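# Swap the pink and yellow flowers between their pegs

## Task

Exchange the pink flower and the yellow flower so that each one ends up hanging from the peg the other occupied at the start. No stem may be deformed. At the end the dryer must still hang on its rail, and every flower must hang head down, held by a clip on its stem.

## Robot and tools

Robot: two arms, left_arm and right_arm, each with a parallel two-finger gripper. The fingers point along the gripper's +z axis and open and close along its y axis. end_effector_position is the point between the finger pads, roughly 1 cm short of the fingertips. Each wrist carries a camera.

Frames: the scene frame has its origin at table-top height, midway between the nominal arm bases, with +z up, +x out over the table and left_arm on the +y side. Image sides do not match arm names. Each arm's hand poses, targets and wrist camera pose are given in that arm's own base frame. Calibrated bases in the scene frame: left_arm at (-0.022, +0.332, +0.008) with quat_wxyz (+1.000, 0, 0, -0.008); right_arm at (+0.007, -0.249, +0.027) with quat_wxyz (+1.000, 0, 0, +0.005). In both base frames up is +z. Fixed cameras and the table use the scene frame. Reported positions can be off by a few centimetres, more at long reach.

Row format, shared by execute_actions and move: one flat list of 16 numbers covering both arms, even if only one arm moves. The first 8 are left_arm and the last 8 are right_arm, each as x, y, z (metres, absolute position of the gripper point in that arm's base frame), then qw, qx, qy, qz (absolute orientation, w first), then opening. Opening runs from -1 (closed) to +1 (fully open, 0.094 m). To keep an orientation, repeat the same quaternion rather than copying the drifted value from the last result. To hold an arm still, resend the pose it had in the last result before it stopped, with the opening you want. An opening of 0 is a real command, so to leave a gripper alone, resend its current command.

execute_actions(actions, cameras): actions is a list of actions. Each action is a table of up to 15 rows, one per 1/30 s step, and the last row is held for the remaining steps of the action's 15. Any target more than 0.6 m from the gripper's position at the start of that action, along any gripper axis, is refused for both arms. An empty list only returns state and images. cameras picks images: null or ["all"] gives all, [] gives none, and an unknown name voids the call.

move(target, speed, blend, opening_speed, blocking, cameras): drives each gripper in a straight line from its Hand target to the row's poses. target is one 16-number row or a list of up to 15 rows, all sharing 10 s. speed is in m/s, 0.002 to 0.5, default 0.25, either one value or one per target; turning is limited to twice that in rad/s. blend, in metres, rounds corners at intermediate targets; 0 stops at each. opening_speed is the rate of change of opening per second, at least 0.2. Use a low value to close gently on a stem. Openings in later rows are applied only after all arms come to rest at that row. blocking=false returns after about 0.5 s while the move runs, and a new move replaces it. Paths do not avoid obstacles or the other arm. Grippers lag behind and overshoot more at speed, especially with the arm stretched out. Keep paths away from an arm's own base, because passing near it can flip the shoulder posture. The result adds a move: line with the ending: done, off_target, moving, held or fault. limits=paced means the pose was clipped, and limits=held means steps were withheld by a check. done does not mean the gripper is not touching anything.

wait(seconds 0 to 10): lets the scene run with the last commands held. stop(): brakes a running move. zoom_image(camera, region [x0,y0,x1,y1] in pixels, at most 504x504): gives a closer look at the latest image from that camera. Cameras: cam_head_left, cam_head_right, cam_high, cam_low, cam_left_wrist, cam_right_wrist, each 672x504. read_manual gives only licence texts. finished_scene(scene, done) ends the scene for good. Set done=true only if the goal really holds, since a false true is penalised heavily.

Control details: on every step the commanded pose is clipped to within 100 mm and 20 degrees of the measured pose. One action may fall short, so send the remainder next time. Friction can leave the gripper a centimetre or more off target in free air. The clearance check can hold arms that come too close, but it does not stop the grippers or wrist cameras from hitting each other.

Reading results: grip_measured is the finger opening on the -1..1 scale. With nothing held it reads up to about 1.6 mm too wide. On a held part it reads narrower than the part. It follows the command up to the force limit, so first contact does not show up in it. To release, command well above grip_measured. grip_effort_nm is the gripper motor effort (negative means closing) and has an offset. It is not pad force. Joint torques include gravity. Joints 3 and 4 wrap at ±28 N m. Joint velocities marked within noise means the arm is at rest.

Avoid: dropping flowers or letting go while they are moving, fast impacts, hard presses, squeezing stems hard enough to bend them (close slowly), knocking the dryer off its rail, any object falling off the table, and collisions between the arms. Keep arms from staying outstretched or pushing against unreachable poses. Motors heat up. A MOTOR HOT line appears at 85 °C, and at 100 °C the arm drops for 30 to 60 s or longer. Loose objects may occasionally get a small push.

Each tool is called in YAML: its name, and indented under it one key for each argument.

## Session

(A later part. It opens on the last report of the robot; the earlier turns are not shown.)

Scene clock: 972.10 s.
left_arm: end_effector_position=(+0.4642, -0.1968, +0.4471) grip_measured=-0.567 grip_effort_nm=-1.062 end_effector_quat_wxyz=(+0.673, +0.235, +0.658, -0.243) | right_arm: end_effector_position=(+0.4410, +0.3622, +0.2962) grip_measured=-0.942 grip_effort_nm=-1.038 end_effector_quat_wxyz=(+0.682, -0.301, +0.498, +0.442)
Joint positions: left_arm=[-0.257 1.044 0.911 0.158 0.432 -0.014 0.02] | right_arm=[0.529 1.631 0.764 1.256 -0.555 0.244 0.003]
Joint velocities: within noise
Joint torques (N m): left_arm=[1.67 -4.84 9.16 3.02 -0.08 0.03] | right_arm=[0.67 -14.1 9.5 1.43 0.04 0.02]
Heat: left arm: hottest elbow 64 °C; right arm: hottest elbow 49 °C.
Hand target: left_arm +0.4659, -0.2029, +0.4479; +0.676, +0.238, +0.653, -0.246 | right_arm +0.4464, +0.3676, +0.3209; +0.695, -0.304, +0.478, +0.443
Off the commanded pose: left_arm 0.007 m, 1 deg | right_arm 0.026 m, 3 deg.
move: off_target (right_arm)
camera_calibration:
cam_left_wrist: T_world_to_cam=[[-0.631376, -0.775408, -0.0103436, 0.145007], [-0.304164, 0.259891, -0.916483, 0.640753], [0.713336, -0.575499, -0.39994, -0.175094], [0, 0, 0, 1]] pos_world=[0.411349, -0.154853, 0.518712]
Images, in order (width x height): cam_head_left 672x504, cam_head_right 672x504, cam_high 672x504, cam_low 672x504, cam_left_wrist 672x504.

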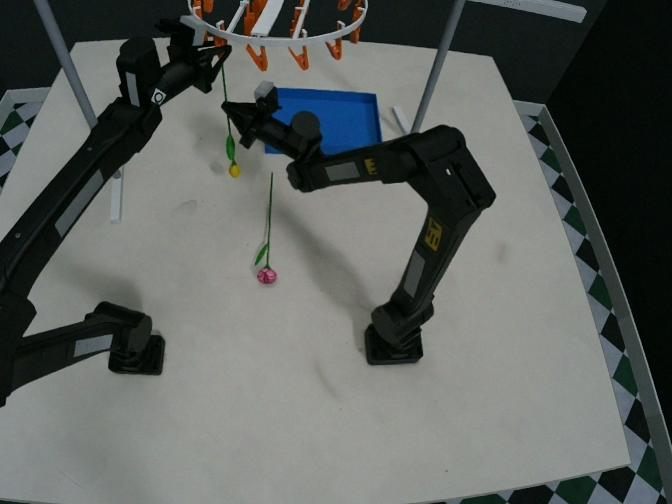

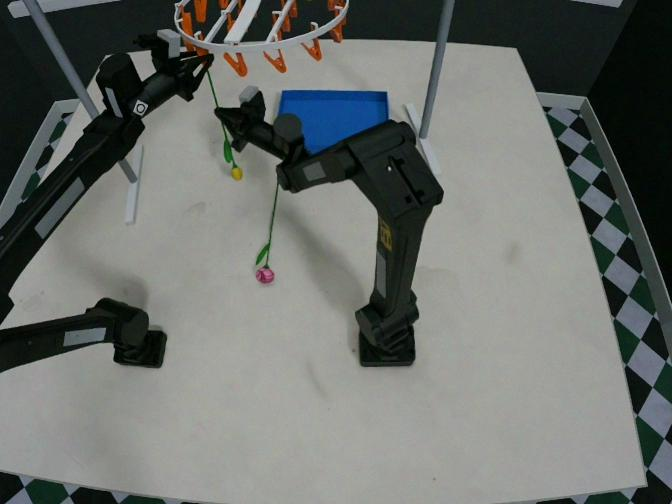

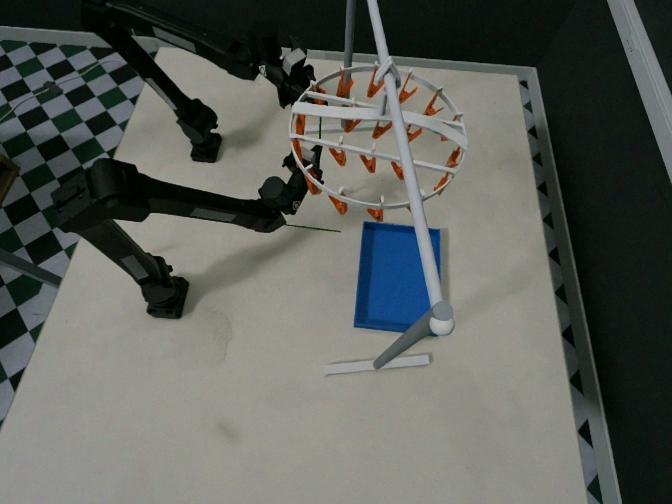

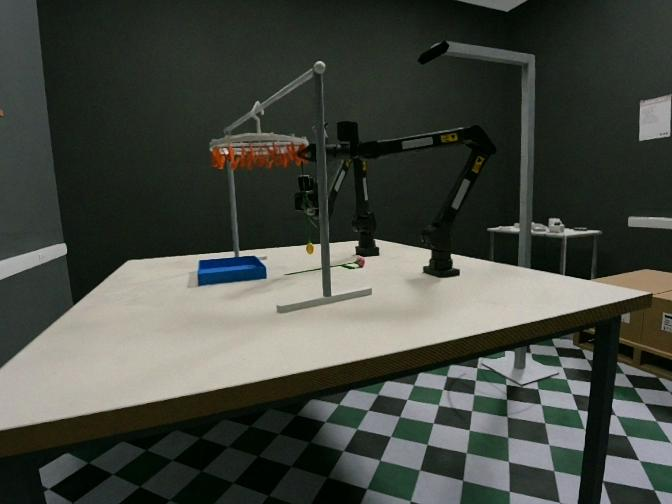

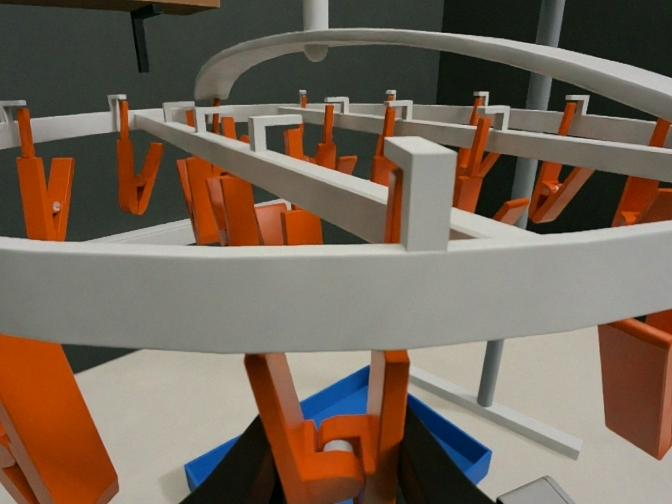

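move:
  target: [0.466,-0.203,0.448,0.676,0.2376,0.6528,-0.246,-0.6,0.4530,0.3590,0.318,0.6951,-0.3043,0.4777,0.4428,-1.0]
  speed: 0.03
  cameras: ["cam_head_left","cam_head_right","cam_high","cam_left_wrist","cam_low"]

zoom_image:
  camera: "cam_head_left"
  region: [195, 25, 255, 85]

zoom_image:
  camera: "cam_head_right"
  region: [180, 30, 240, 90]

zoom_image:
  camera: "cam_low"
  region: [275, 130, 335, 190]

zoom_image:
  camera: "cam_left_wrist"
  region: [220, 304, 450, 504]

Scene clock: 981.70 s.
left_arm: end_effector_position=(+0.4642, -0.1968, +0.4471) grip_measured=-0.567 grip_effort_nm=-1.067 end_effector_quat_wxyz=(+0.673, +0.235, +0.658, -0.243) | right_arm: end_effector_position=(+0.4424, +0.3584, +0.2952) grip_measured=-0.942 grip_effort_nm=-1.028 end_effector_quat_wxyz=(+0.680, -0.307, +0.498, +0.443)
Joint positions: left_arm=[-0.257 1.044 0.911 0.158 0.432 -0.014 0.02] | right_arm=[0.516 1.631 0.764 1.255 -0.578 0.244 0.003]
Joint velocities: within noise
Joint torques (N m): left_arm=[1.67 -4.84 9.16 3.02 -0.08 0.04] | right_arm=[-0.09 -13.45 9.46 2.09 0.06 0.13]
Heat: left arm: hottest elbow 64 °C; right arm: hottest elbow 49 °C.
Hand target: left_arm +0.4659, -0.2029, +0.4479; +0.676, +0.238, +0.653, -0.246 | right_arm +0.4519, +0.3583, +0.3178; +0.695, -0.304, +0.478, +0.443
Off the commanded pose: left_arm 0.007 m, 1 deg | right_arm 0.025 m, 3 deg.
move: off_target (right_arm)
camera_calibration:
cam_left_wrist: T_world_to_cam=[[-0.631376, -0.775408, -0.0103436, 0.145007], [-0.304164, 0.259891, -0.916483, 0.640753], [0.713336, -0.575499, -0.39994, -0.175094], [0, 0, 0, 1]] pos_world=[0.411349, -0.154853, 0.518712]
Images, in order (width x height): cam_head_left 672x504, cam_head_right 672x504, cam_high 672x504, cam_low 672x504, cam_left_wrist 672x504.

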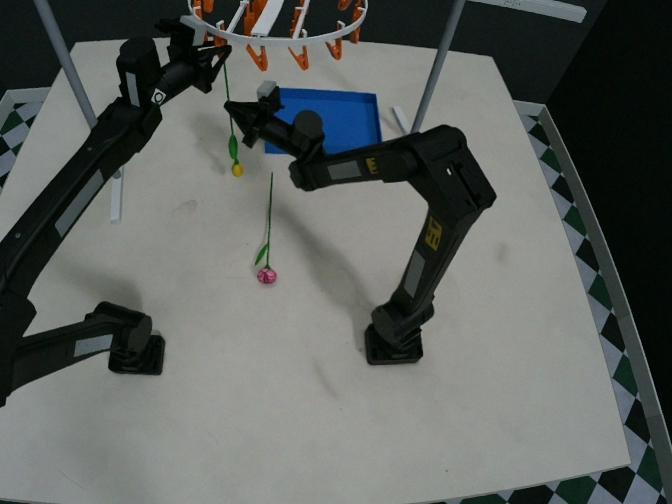

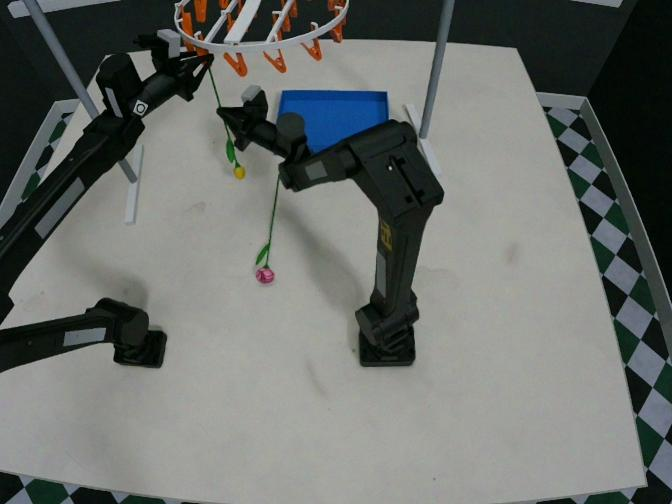

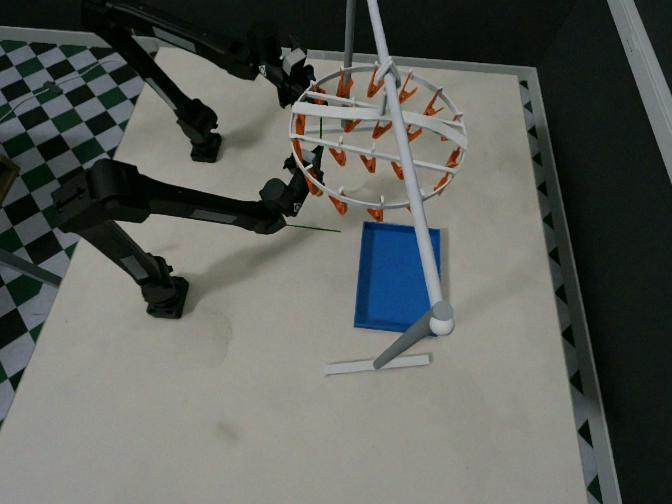

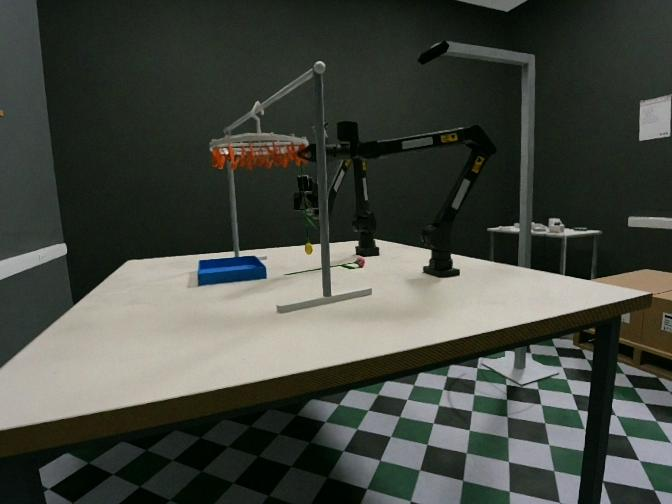

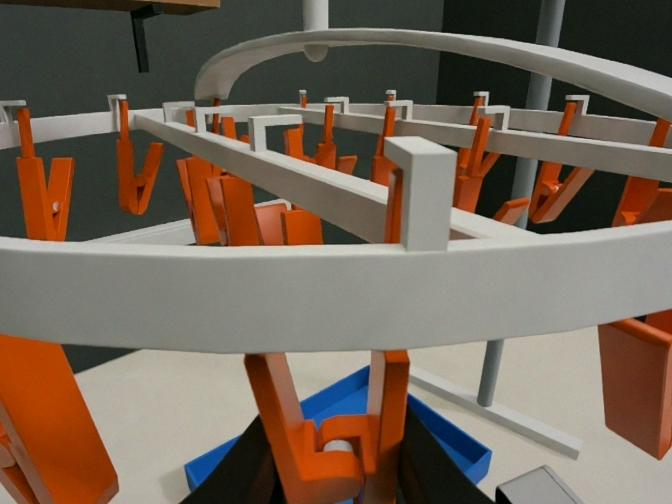

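Scaled by 8.400 from the camera's 672x504 image, which has a finer 960x720 frame.

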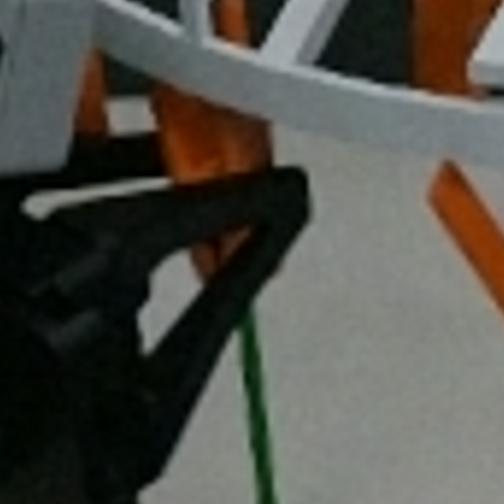

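Scaled by 8.400 from the camera's 672x504 image, which has a finer 960x720 frame.

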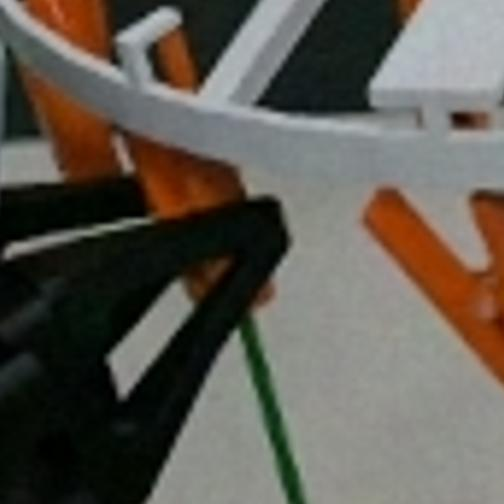

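Scaled by 8.400 from the camera's 672x504 image, which has a finer 960x720 frame.

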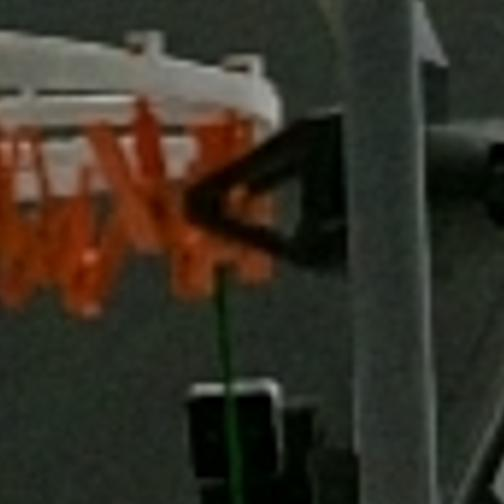

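Scaled by 2.191 from the camera's 672x504 image, which has a finer 960x720 frame.

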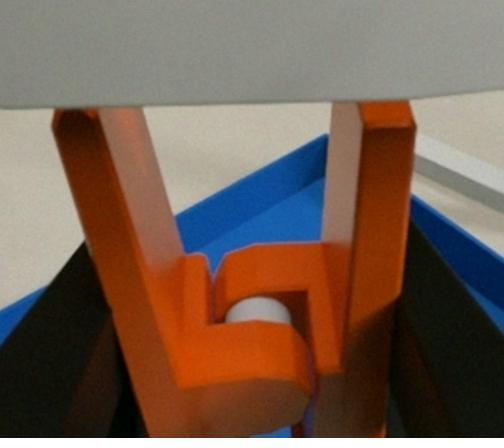

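move:
  target: [0.466,-0.203,0.448,0.676,0.2376,0.6528,-0.246,-0.6,0.4530,0.3590,0.326,0.6951,-0.3043,0.4777,0.4428,-1.0]
  speed: 0.03
  cameras: ["cam_head_left","cam_left_wrist","cam_low"]

zoom_image:
  camera: "cam_head_left"
  region: [195, 25, 255, 85]

zoom_image:
  camera: "cam_low"
  region: [275, 130, 335, 190]

zoom_image:
  camera: "cam_left_wrist"
  region: [220, 304, 450, 504]

Scene clock: 987.80 s.
left_arm: end_effector_position=(+0.4642, -0.1968, +0.4475) grip_measured=-0.568 grip_effort_nm=-1.067 end_effector_quat_wxyz=(+0.673, +0.235, +0.658, -0.243) | right_arm: end_effector_position=(+0.4418, +0.3581, +0.2977) grip_measured=-0.942 grip_effort_nm=-1.038 end_effector_quat_wxyz=(+0.680, -0.307, +0.498, +0.443)
Joint positions: left_arm=[-0.257 1.044 0.911 0.16 0.432 -0.014 0.02] | right_arm=[0.516 1.624 0.764 1.248 -0.578 0.244 0.003]
Joint velocities: within noise
Joint torques (N m): left_arm=[1.73 -4.78 9.16 2.93 -0.08 0.03] | right_arm=[-0.15 -14.56 9.76 1.44 0.06 0.14]
Heat: left arm: hottest elbow 64 °C; right arm: hottest elbow 49 °C.
Hand target: left_arm +0.4659, -0.2029, +0.4478; +0.676, +0.238, +0.653, -0.246 | right_arm +0.4515, +0.3580, +0.3260; +0.695, -0.304, +0.478, +0.443
Off the commanded pose: left_arm 0.007 m, 1 deg | right_arm 0.030 m, 3 deg.
move: off_target (right_arm)
camera_calibration:
cam_left_wrist: T_world_to_cam=[[-0.631356, -0.775413, -0.0111326, 0.14535], [-0.302472, 0.259447, -0.917168, 0.640586], [0.714073, -0.575693, -0.398344, -0.176003], [0, 0, 0, 1]] pos_world=[0.411206, -0.154815, 0.519033]
Images, in order (width x height): cam_head_left 672x504, cam_low 672x504, cam_left_wrist 672x504.

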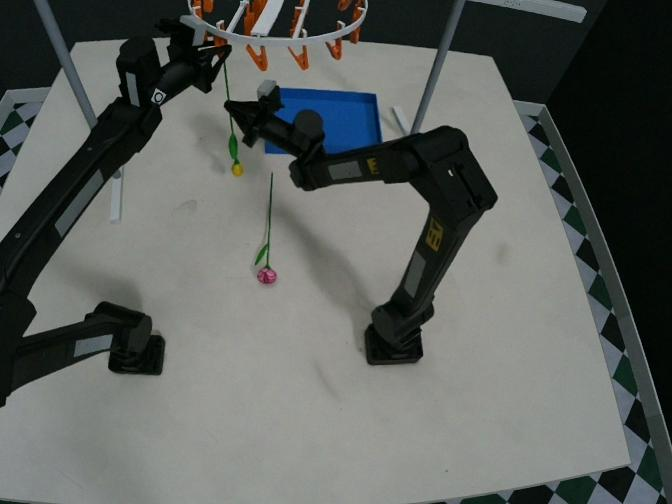

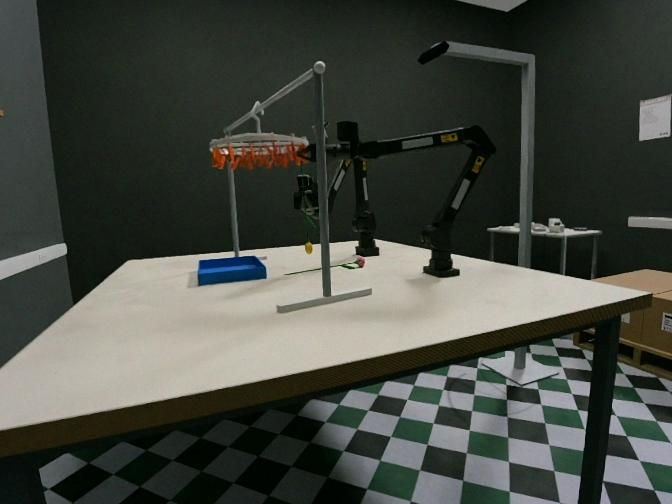

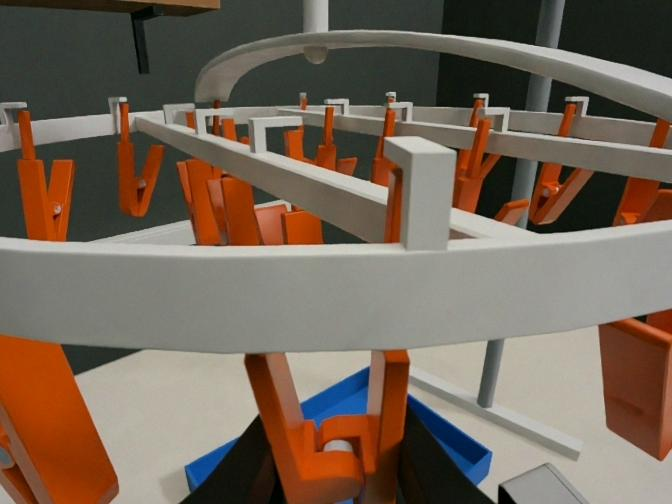

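Scaled by 8.400 from the camera's 672x504 image, which has a finer 960x720 frame.

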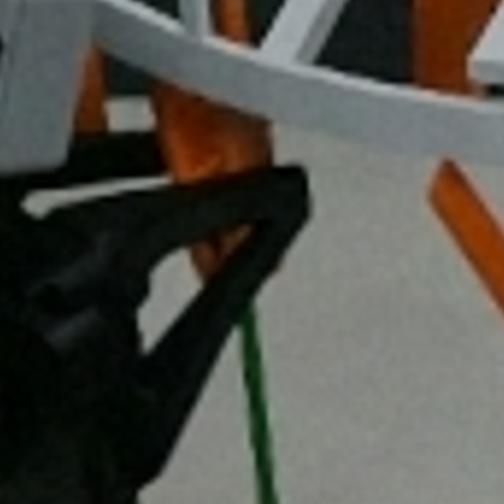

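Scaled by 8.400 from the camera's 672x504 image, which has a finer 960x720 frame.

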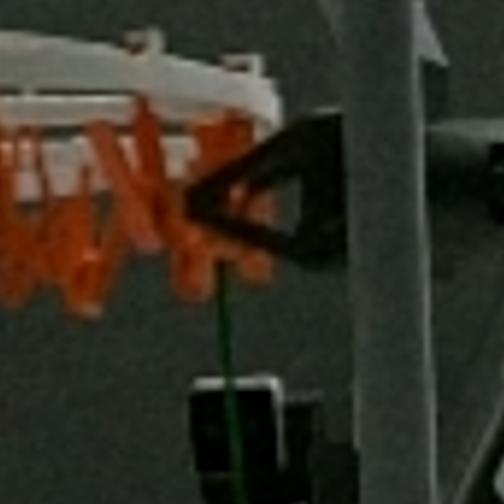

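Scaled by 2.191 from the camera's 672x504 image, which has a finer 960x720 frame.

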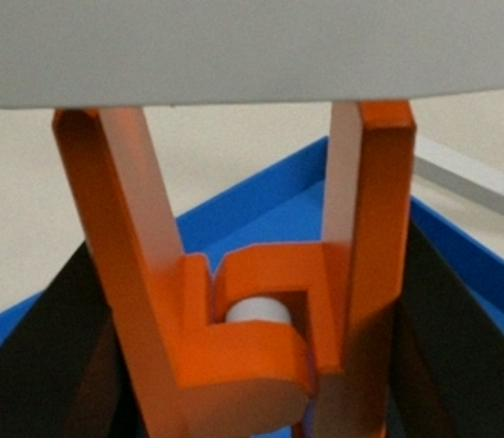

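zoom_image:
  camera: "cam_left_wrist"
  region: [300, 424, 400, 504]

zoom_image:
  camera: "cam_head_left"
  region: [205, 35, 245, 75]

zoom_image:
  camera: "cam_low"
  region: [285, 140, 315, 170]

Scaled by 5.040 from the camera's 672x504 image, which has a finer 960x720 frame.

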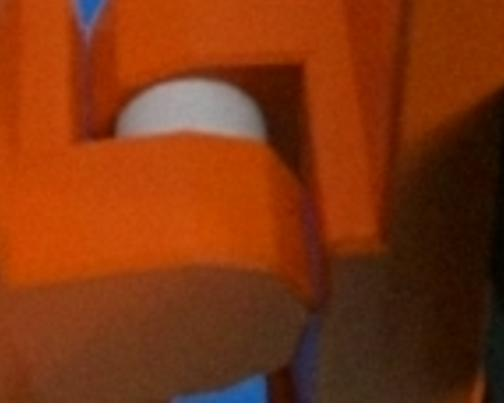

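Scaled by 12.600 from the camera's 672x504 image, which has a finer 960x720 frame.

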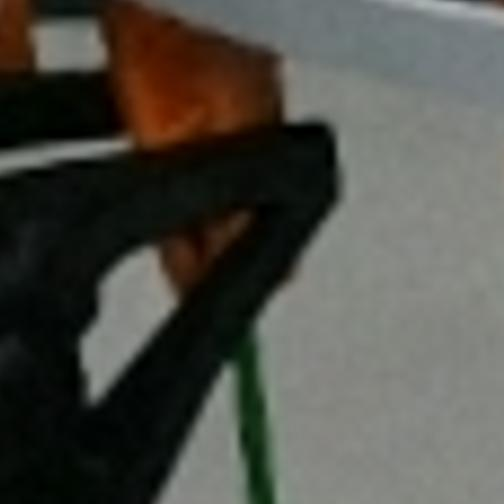

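Scaled by 16.800 from the camera's 672x504 image, which has a finer 960x720 frame.

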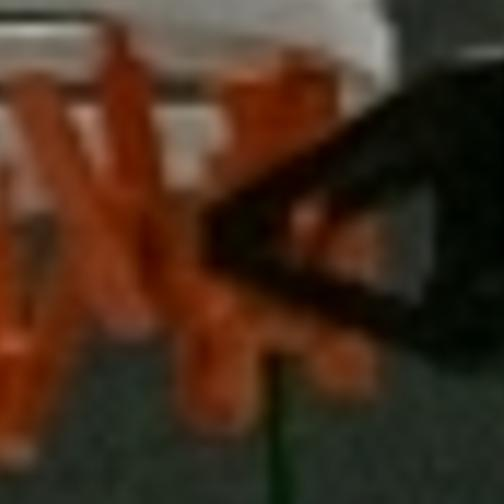

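move:
  target: [0.466,-0.203,0.448,0.676,0.2376,0.6528,-0.246,-0.6,0.4515,0.3580,0.322,0.6992,-0.3005,0.4716,0.4454,-1.0]
  speed: 0.03
  cameras: ["cam_head_left","cam_left_wrist","cam_low"]

zoom_image:
  camera: "cam_head_left"
  region: [195, 25, 255, 85]

zoom_image:
  camera: "cam_left_wrist"
  region: [300, 424, 400, 504]

zoom_image:
  camera: "cam_low"
  region: [275, 130, 335, 190]

Scene clock: 1044.03 s.
left_arm: end_effector_position=(+0.4641, -0.1968, +0.4491) grip_measured=-0.568 grip_effort_nm=-1.062 end_effector_quat_wxyz=(+0.676, +0.235, +0.655, -0.242) | right_arm: end_effector_position=(+0.4408, +0.3576, +0.3004) grip_measured=-0.942 grip_effort_nm=-1.038 end_effector_quat_wxyz=(+0.683, -0.306, +0.493, +0.444)
Joint positions: left_arm=[-0.257 1.044 0.911 0.167 0.432 -0.014 0.02] | right_arm=[0.516 1.624 0.764 1.26 -0.578 0.248 0.003]
Joint velocities: within noise
Joint torques (N m): left_arm=[1.67 -4.78 9.16 2.63 -0.08 0.03] | right_arm=[-0.09 -12.63 9.35 2.63 0.26 0.18]
Heat: left arm: hottest elbow 64 °C; right arm: hottest elbow 49 °C.
Hand target: left_arm +0.4659, -0.2029, +0.4479; +0.676, +0.238, +0.653, -0.246 | right_arm +0.4504, +0.3573, +0.3218; +0.699, -0.301, +0.472, +0.445
Off the commanded pose: left_arm 0.007 m, 1 deg | right_arm 0.024 m, 3 deg.
move: off_target (right_arm)
camera_calibration:
cam_left_wrist: T_world_to_cam=[[-0.631273, -0.775435, -0.0139728, 0.146581], [-0.296373, 0.257845, -0.919608, 0.639967], [0.716699, -0.576383, -0.392588, -0.179274], [0, 0, 0, 1]] pos_world=[0.410687, -0.154679, 0.520186]
Images, in order (width x height): cam_head_left 672x504, cam_low 672x504, cam_left_wrist 672x504.

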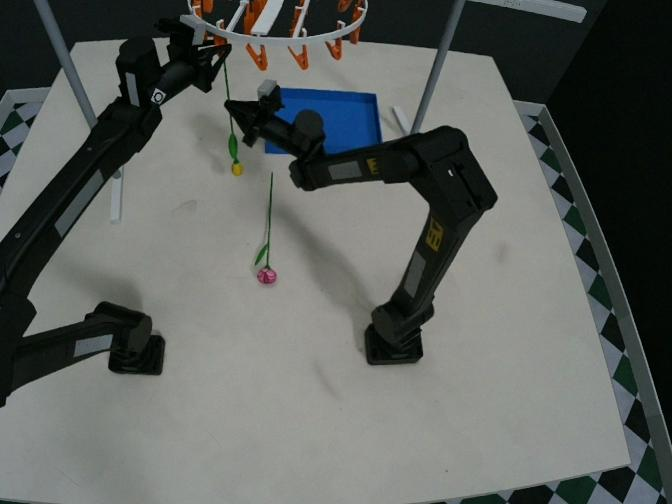

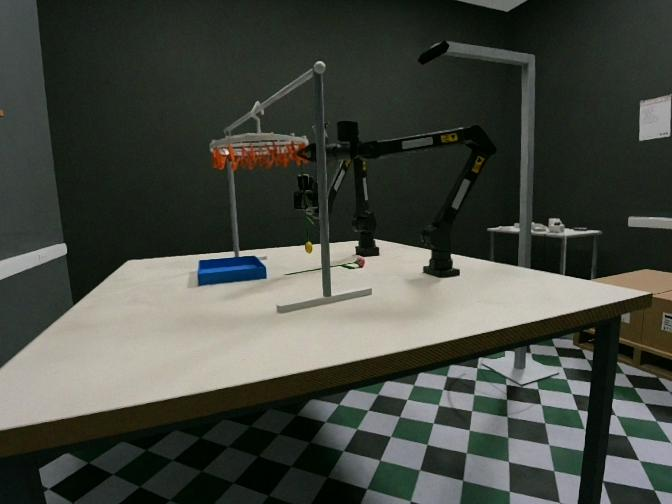

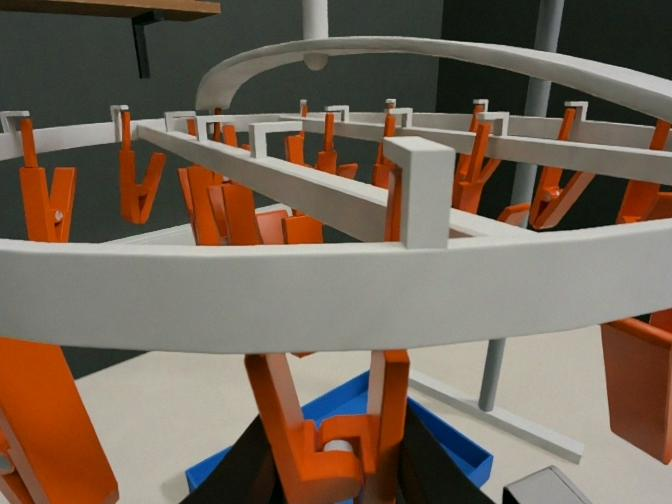

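Scaled by 8.400 from the camera's 672x504 image, which has a finer 960x720 frame.

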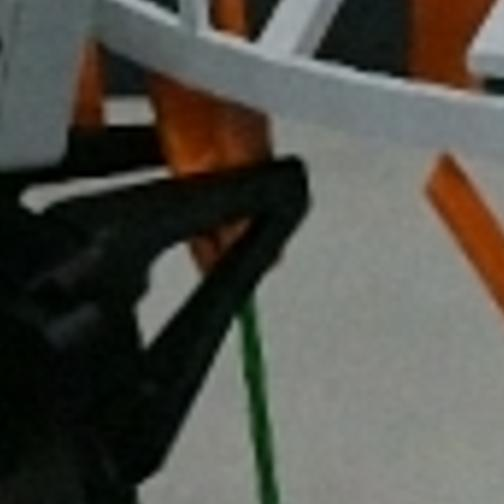

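Scaled by 5.040 from the camera's 672x504 image, which has a finer 960x720 frame.

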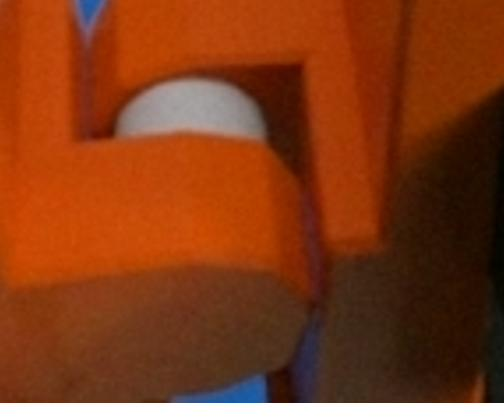

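Scaled by 8.400 from the camera's 672x504 image, which has a finer 960x720 frame.

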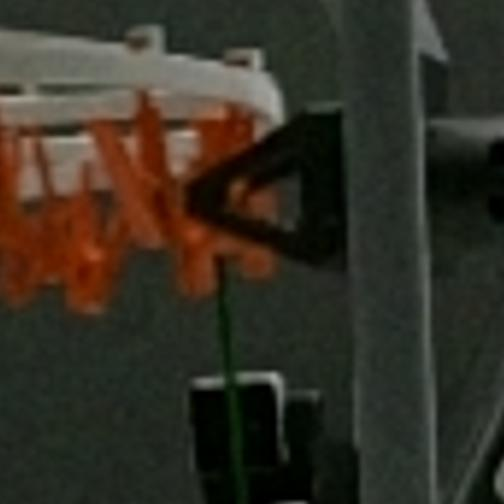

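move:
  target: [0.466,-0.203,0.448,0.676,0.2376,0.6528,-0.246,-0.6,0.4490,0.3570,0.288,0.6951,-0.3043,0.4777,0.4428,-1.0]
  speed: 0.04
  cameras: ["cam_head_left","cam_head_right","cam_left_wrist","cam_low","cam_high"]

zoom_image:
  camera: "cam_head_left"
  region: [195, 25, 255, 85]

zoom_image:
  camera: "cam_head_right"
  region: [180, 30, 240, 90]

zoom_image:
  camera: "cam_low"
  region: [275, 130, 335, 190]

Scene clock: 1101.97 s.
left_arm: end_effector_position=(+0.4640, -0.1969, +0.4491) grip_measured=-0.568 grip_effort_nm=-1.062 end_effector_quat_wxyz=(+0.676, +0.235, +0.655, -0.242) | right_arm: end_effector_position=(+0.4428, +0.3587, +0.2854) grip_measured=-0.942 grip_effort_nm=-1.028 end_effector_quat_wxyz=(+0.689, -0.307, +0.484, +0.444)
Joint positions: left_arm=[-0.257 1.044 0.911 0.167 0.432 -0.014 0.02] | right_arm=[0.516 1.682 0.764 1.342 -0.578 0.249 0.003]
Joint velocities: within noise
Joint torques (N m): left_arm=[1.73 -4.78 9.16 2.65 -0.08 0.03] | right_arm=[-0.03 -12.51 6.93 2.32 0.11 0.08]
Heat: left arm: hottest elbow 64 °C; right arm: hottest elbow 49 °C.
Hand target: left_arm +0.4658, -0.2030, +0.4479; +0.676, +0.238, +0.653, -0.246 | right_arm +0.4489, +0.3569, +0.2879; +0.695, -0.304, +0.478, +0.443
Off the commanded pose: left_arm 0.006 m, 1 deg | right_arm 0.007 m, 1 deg.
move: done
camera_calibration:
cam_left_wrist: T_world_to_cam=[[-0.631569, -0.775194, -0.0139728, 0.146581], [-0.296275, 0.257958, -0.919608, 0.639967], [0.716479, -0.576656, -0.392588, -0.179274], [0, 0, 0, 1]] pos_world=[0.410628, -0.154835, 0.520186]
Images, in order (width x height): cam_head_left 672x504, cam_head_right 672x504, cam_high 672x504, cam_low 672x504, cam_left_wrist 672x504.

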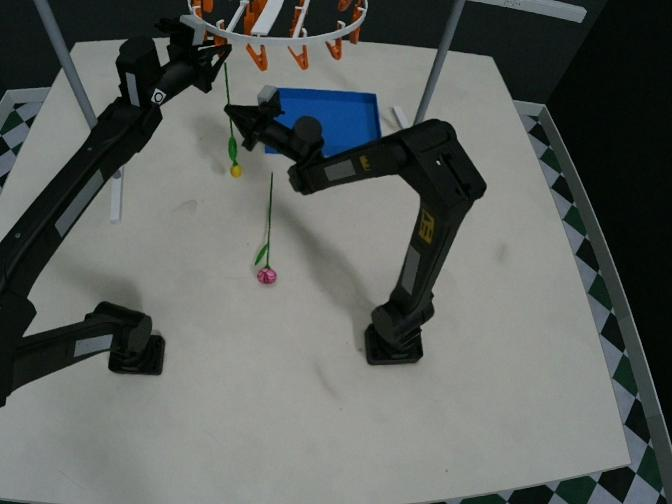

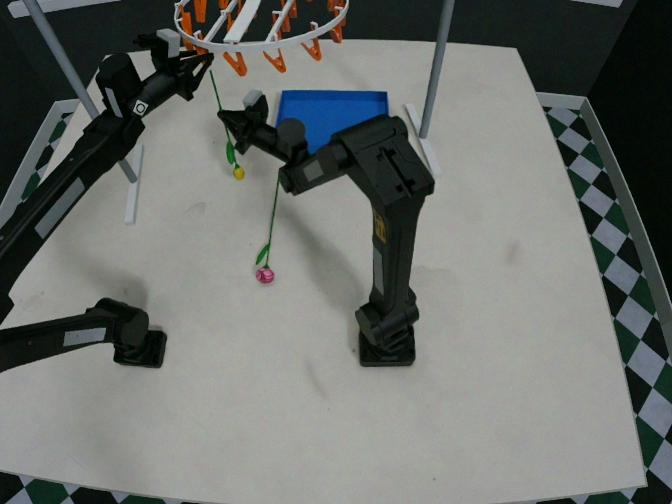

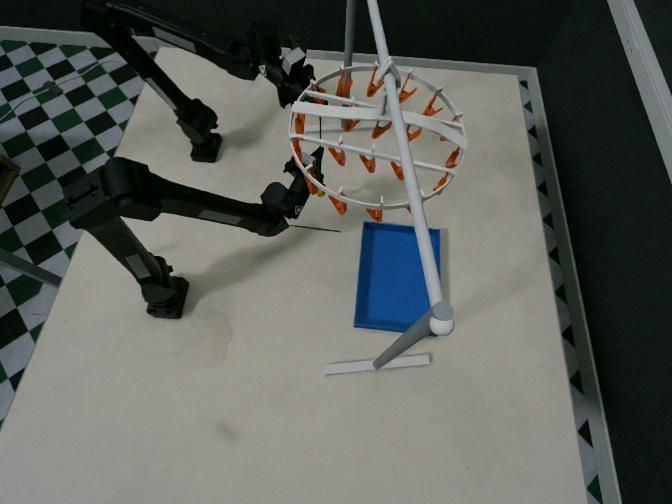

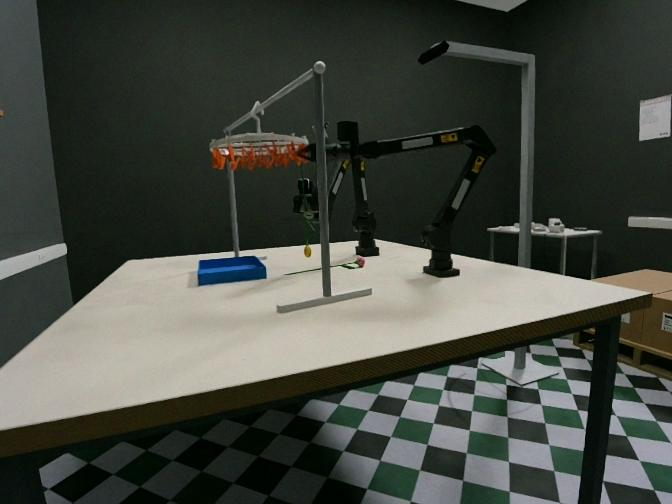

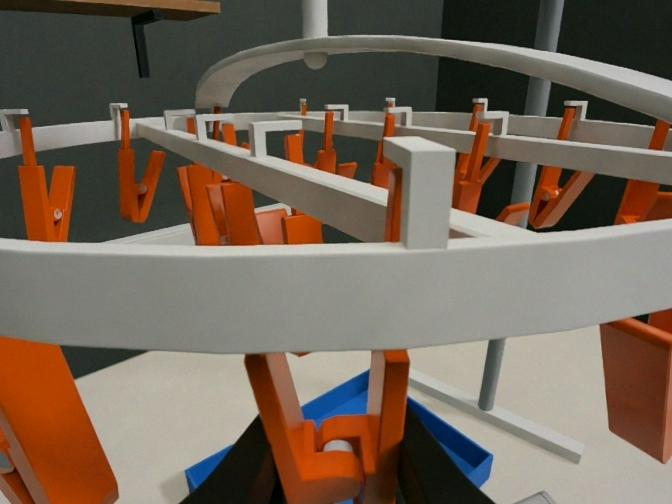

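Scaled by 8.400 from the camera's 672x504 image, which has a finer 960x720 frame.

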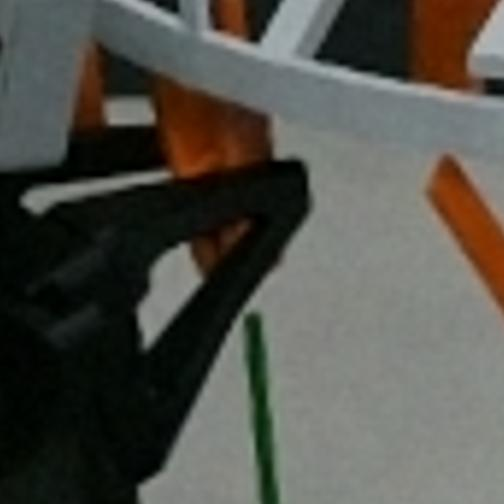

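Scaled by 8.400 from the camera's 672x504 image, which has a finer 960x720 frame.

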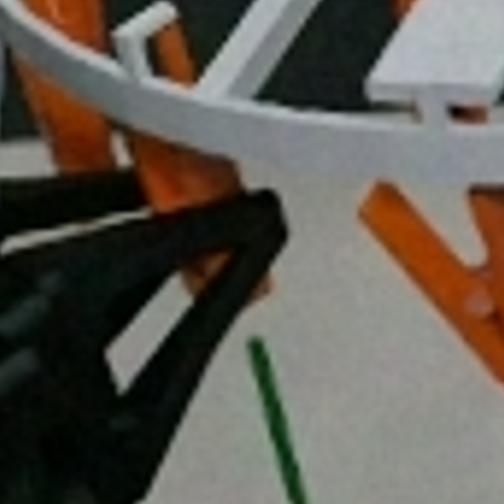

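Scaled by 8.400 from the camera's 672x504 image, which has a finer 960x720 frame.

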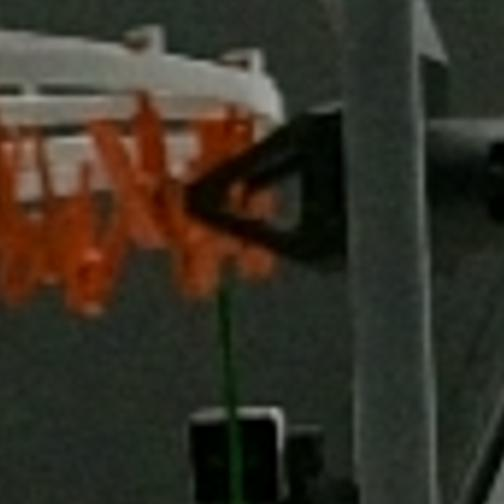

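move:
  target:
    - [0.466,-0.203,0.448,0.676,0.2376,0.6528,-0.246,-0.6,0.4616,0.3414,0.290,0.6951,-0.3043,0.4777,0.4428,-1.0]
    - [0.466,-0.203,0.448,0.676,0.2376,0.6528,-0.246,-0.6,0.4616,0.3414,0.330,0.6951,-0.3043,0.4777,0.4428,-1.0]
  speed: 0.04
  cameras: ["cam_head_left","cam_left_wrist","cam_low","cam_high"]

zoom_image:
  camera: "cam_left_wrist"
  region: [220, 304, 450, 504]

zoom_image:
  camera: "cam_low"
  region: [275, 130, 335, 190]

zoom_image:
  camera: "cam_head_left"
  region: [195, 25, 255, 85]

Scene clock: 1128.23 s.
left_arm: end_effector_position=(+0.4640, -0.1969, +0.4491) grip_measured=-0.568 grip_effort_nm=-1.062 end_effector_quat_wxyz=(+0.676, +0.235, +0.655, -0.242) | right_arm: end_effector_position=(+0.4511, +0.3410, +0.3053) grip_measured=-0.942 grip_effort_nm=-1.033 end_effector_quat_wxyz=(+0.683, -0.307, +0.494, +0.441)
Joint positions: left_arm=[-0.257 1.044 0.911 0.167 0.432 -0.014 0.02] | right_arm=[0.471 1.614 0.77 1.252 -0.618 0.262 0.003]
Joint velocities: within noise
Joint torques (N m): left_arm=[1.67 -4.78 9.14 2.63 -0.08 0.03] | right_arm=[-0.15 -14.15 9.68 1.39 0.07 0.16]
Heat: left arm: hottest elbow 64 °C; right arm: hottest elbow 47 °C.
Hand target: left_arm +0.4658, -0.2030, +0.4479; +0.676, +0.238, +0.653, -0.246 | right_arm +0.4604, +0.3406, +0.3298; +0.695, -0.304, +0.478, +0.443
Off the commanded pose: left_arm 0.006 m, 1 deg | right_arm 0.027 m, 2 deg.
move: off_target (right_arm)
camera_calibration:
cam_left_wrist: T_world_to_cam=[[-0.631569, -0.775194, -0.0139728, 0.146581], [-0.296275, 0.257958, -0.919608, 0.639967], [0.716479, -0.576656, -0.392588, -0.179274], [0, 0, 0, 1]] pos_world=[0.410628, -0.154835, 0.520186]
Images, in order (width x height): cam_head_left 672x504, cam_high 672x504, cam_low 672x504, cam_left_wrist 672x504.

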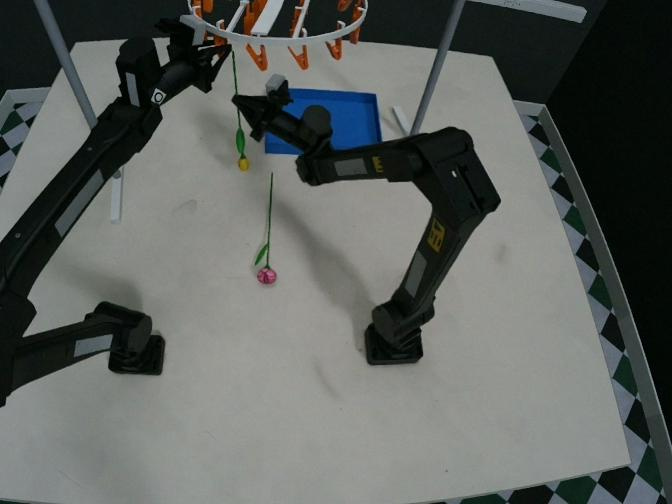

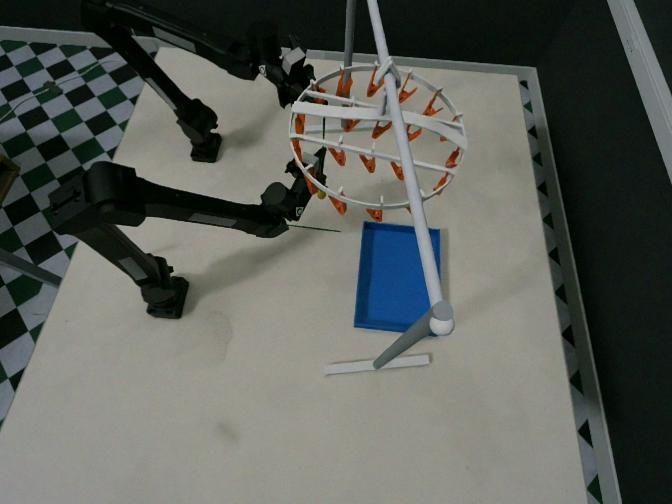

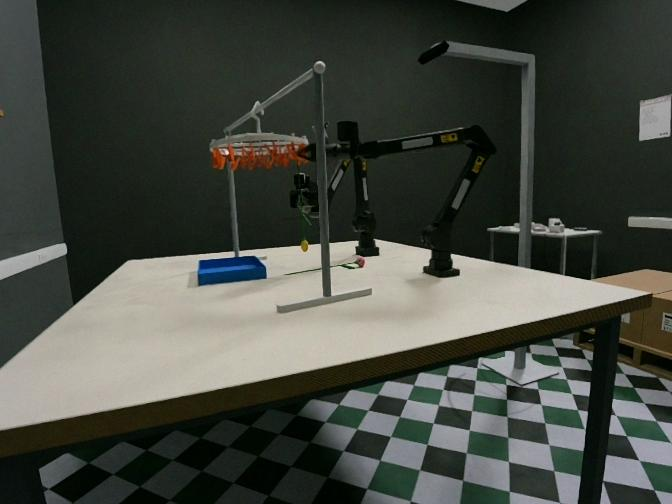

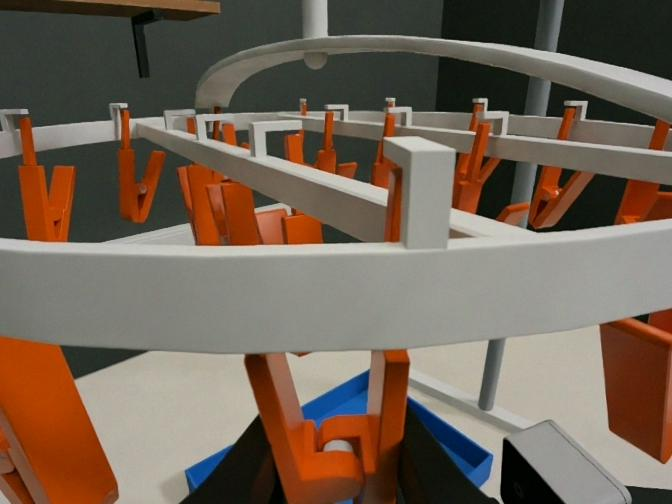

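Scaled by 2.191 from the camera's 672x504 image, which has a finer 960x720 frame.

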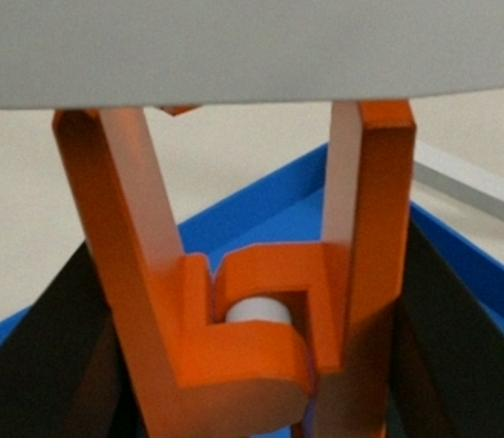

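Scaled by 8.400 from the camera's 672x504 image, which has a finer 960x720 frame.

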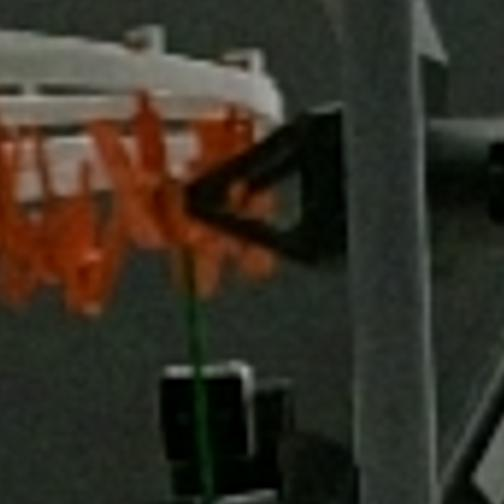

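Scaled by 8.400 from the camera's 672x504 image, which has a finer 960x720 frame.

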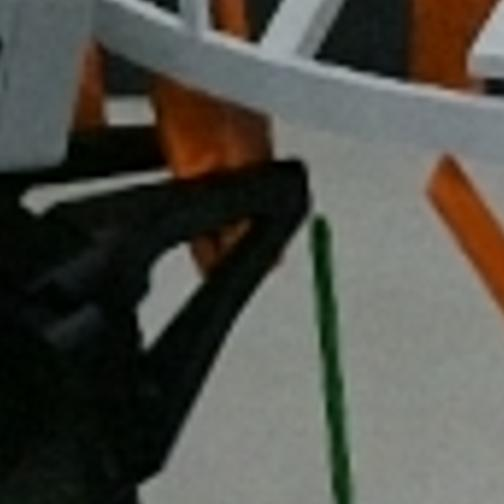

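move:
  target: [0.466,-0.203,0.448,0.676,0.2376,0.6528,-0.246,-0.6,0.4616,0.3414,0.345,0.6951,-0.3043,0.4777,0.4428,-1.0]
  speed: 0.03
  cameras: ["cam_left_wrist","cam_head_left"]

Scene clock: 1158.63 s.
left_arm: end_effector_position=(+0.4640, -0.1969, +0.4491) grip_measured=-0.568 grip_effort_nm=-1.067 end_effector_quat_wxyz=(+0.676, +0.235, +0.655, -0.242) | right_arm: end_effector_position=(+0.4511, +0.3411, +0.3195) grip_measured=-0.942 grip_effort_nm=-1.038 end_effector_quat_wxyz=(+0.683, -0.307, +0.494, +0.441)
Joint positions: left_arm=[-0.257 1.044 0.911 0.167 0.432 -0.014 0.02] | right_arm=[0.471 1.581 0.782 1.206 -0.618 0.262 0.003]
Joint velocities: within noise
Joint torques (N m): left_arm=[1.67 -4.84 9.16 2.63 -0.08 0.03] | right_arm=[-0.03 -13.74 10.03 1.24 0.08 0.16]
Heat: left arm: hottest elbow 64 °C; right arm: hottest elbow 46 °C.
Hand target: left_arm +0.4658, -0.2030, +0.4479; +0.676, +0.238, +0.653, -0.246 | right_arm +0.4603, +0.3406, +0.3450; +0.695, -0.304, +0.477, +0.443
Off the commanded pose: left_arm 0.006 m, 1 deg | right_arm 0.028 m, 2 deg.
move: off_target (right_arm)
camera_calibration:
cam_left_wrist: T_world_to_cam=[[-0.631569, -0.775194, -0.0139728, 0.146581], [-0.296275, 0.257958, -0.919608, 0.639967], [0.716479, -0.576656, -0.392588, -0.179274], [0, 0, 0, 1]] pos_world=[0.410628, -0.154835, 0.520186]
Images, in order (width x height): cam_head_left 672x504, cam_left_wrist 672x504.

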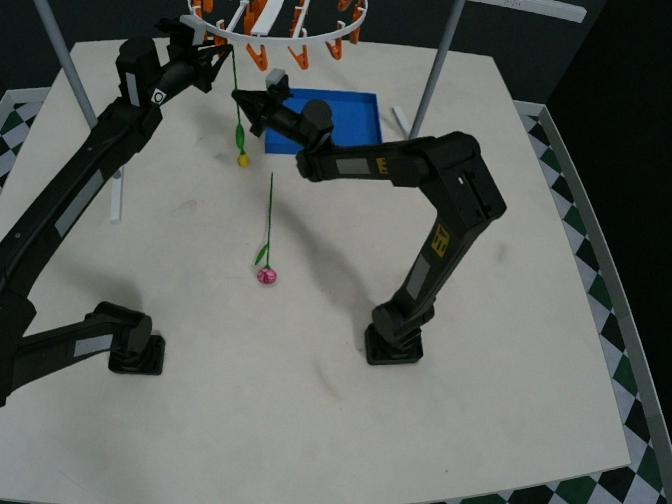

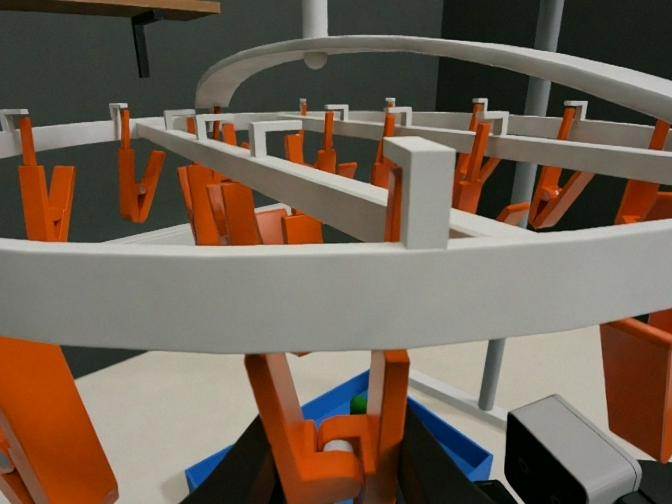

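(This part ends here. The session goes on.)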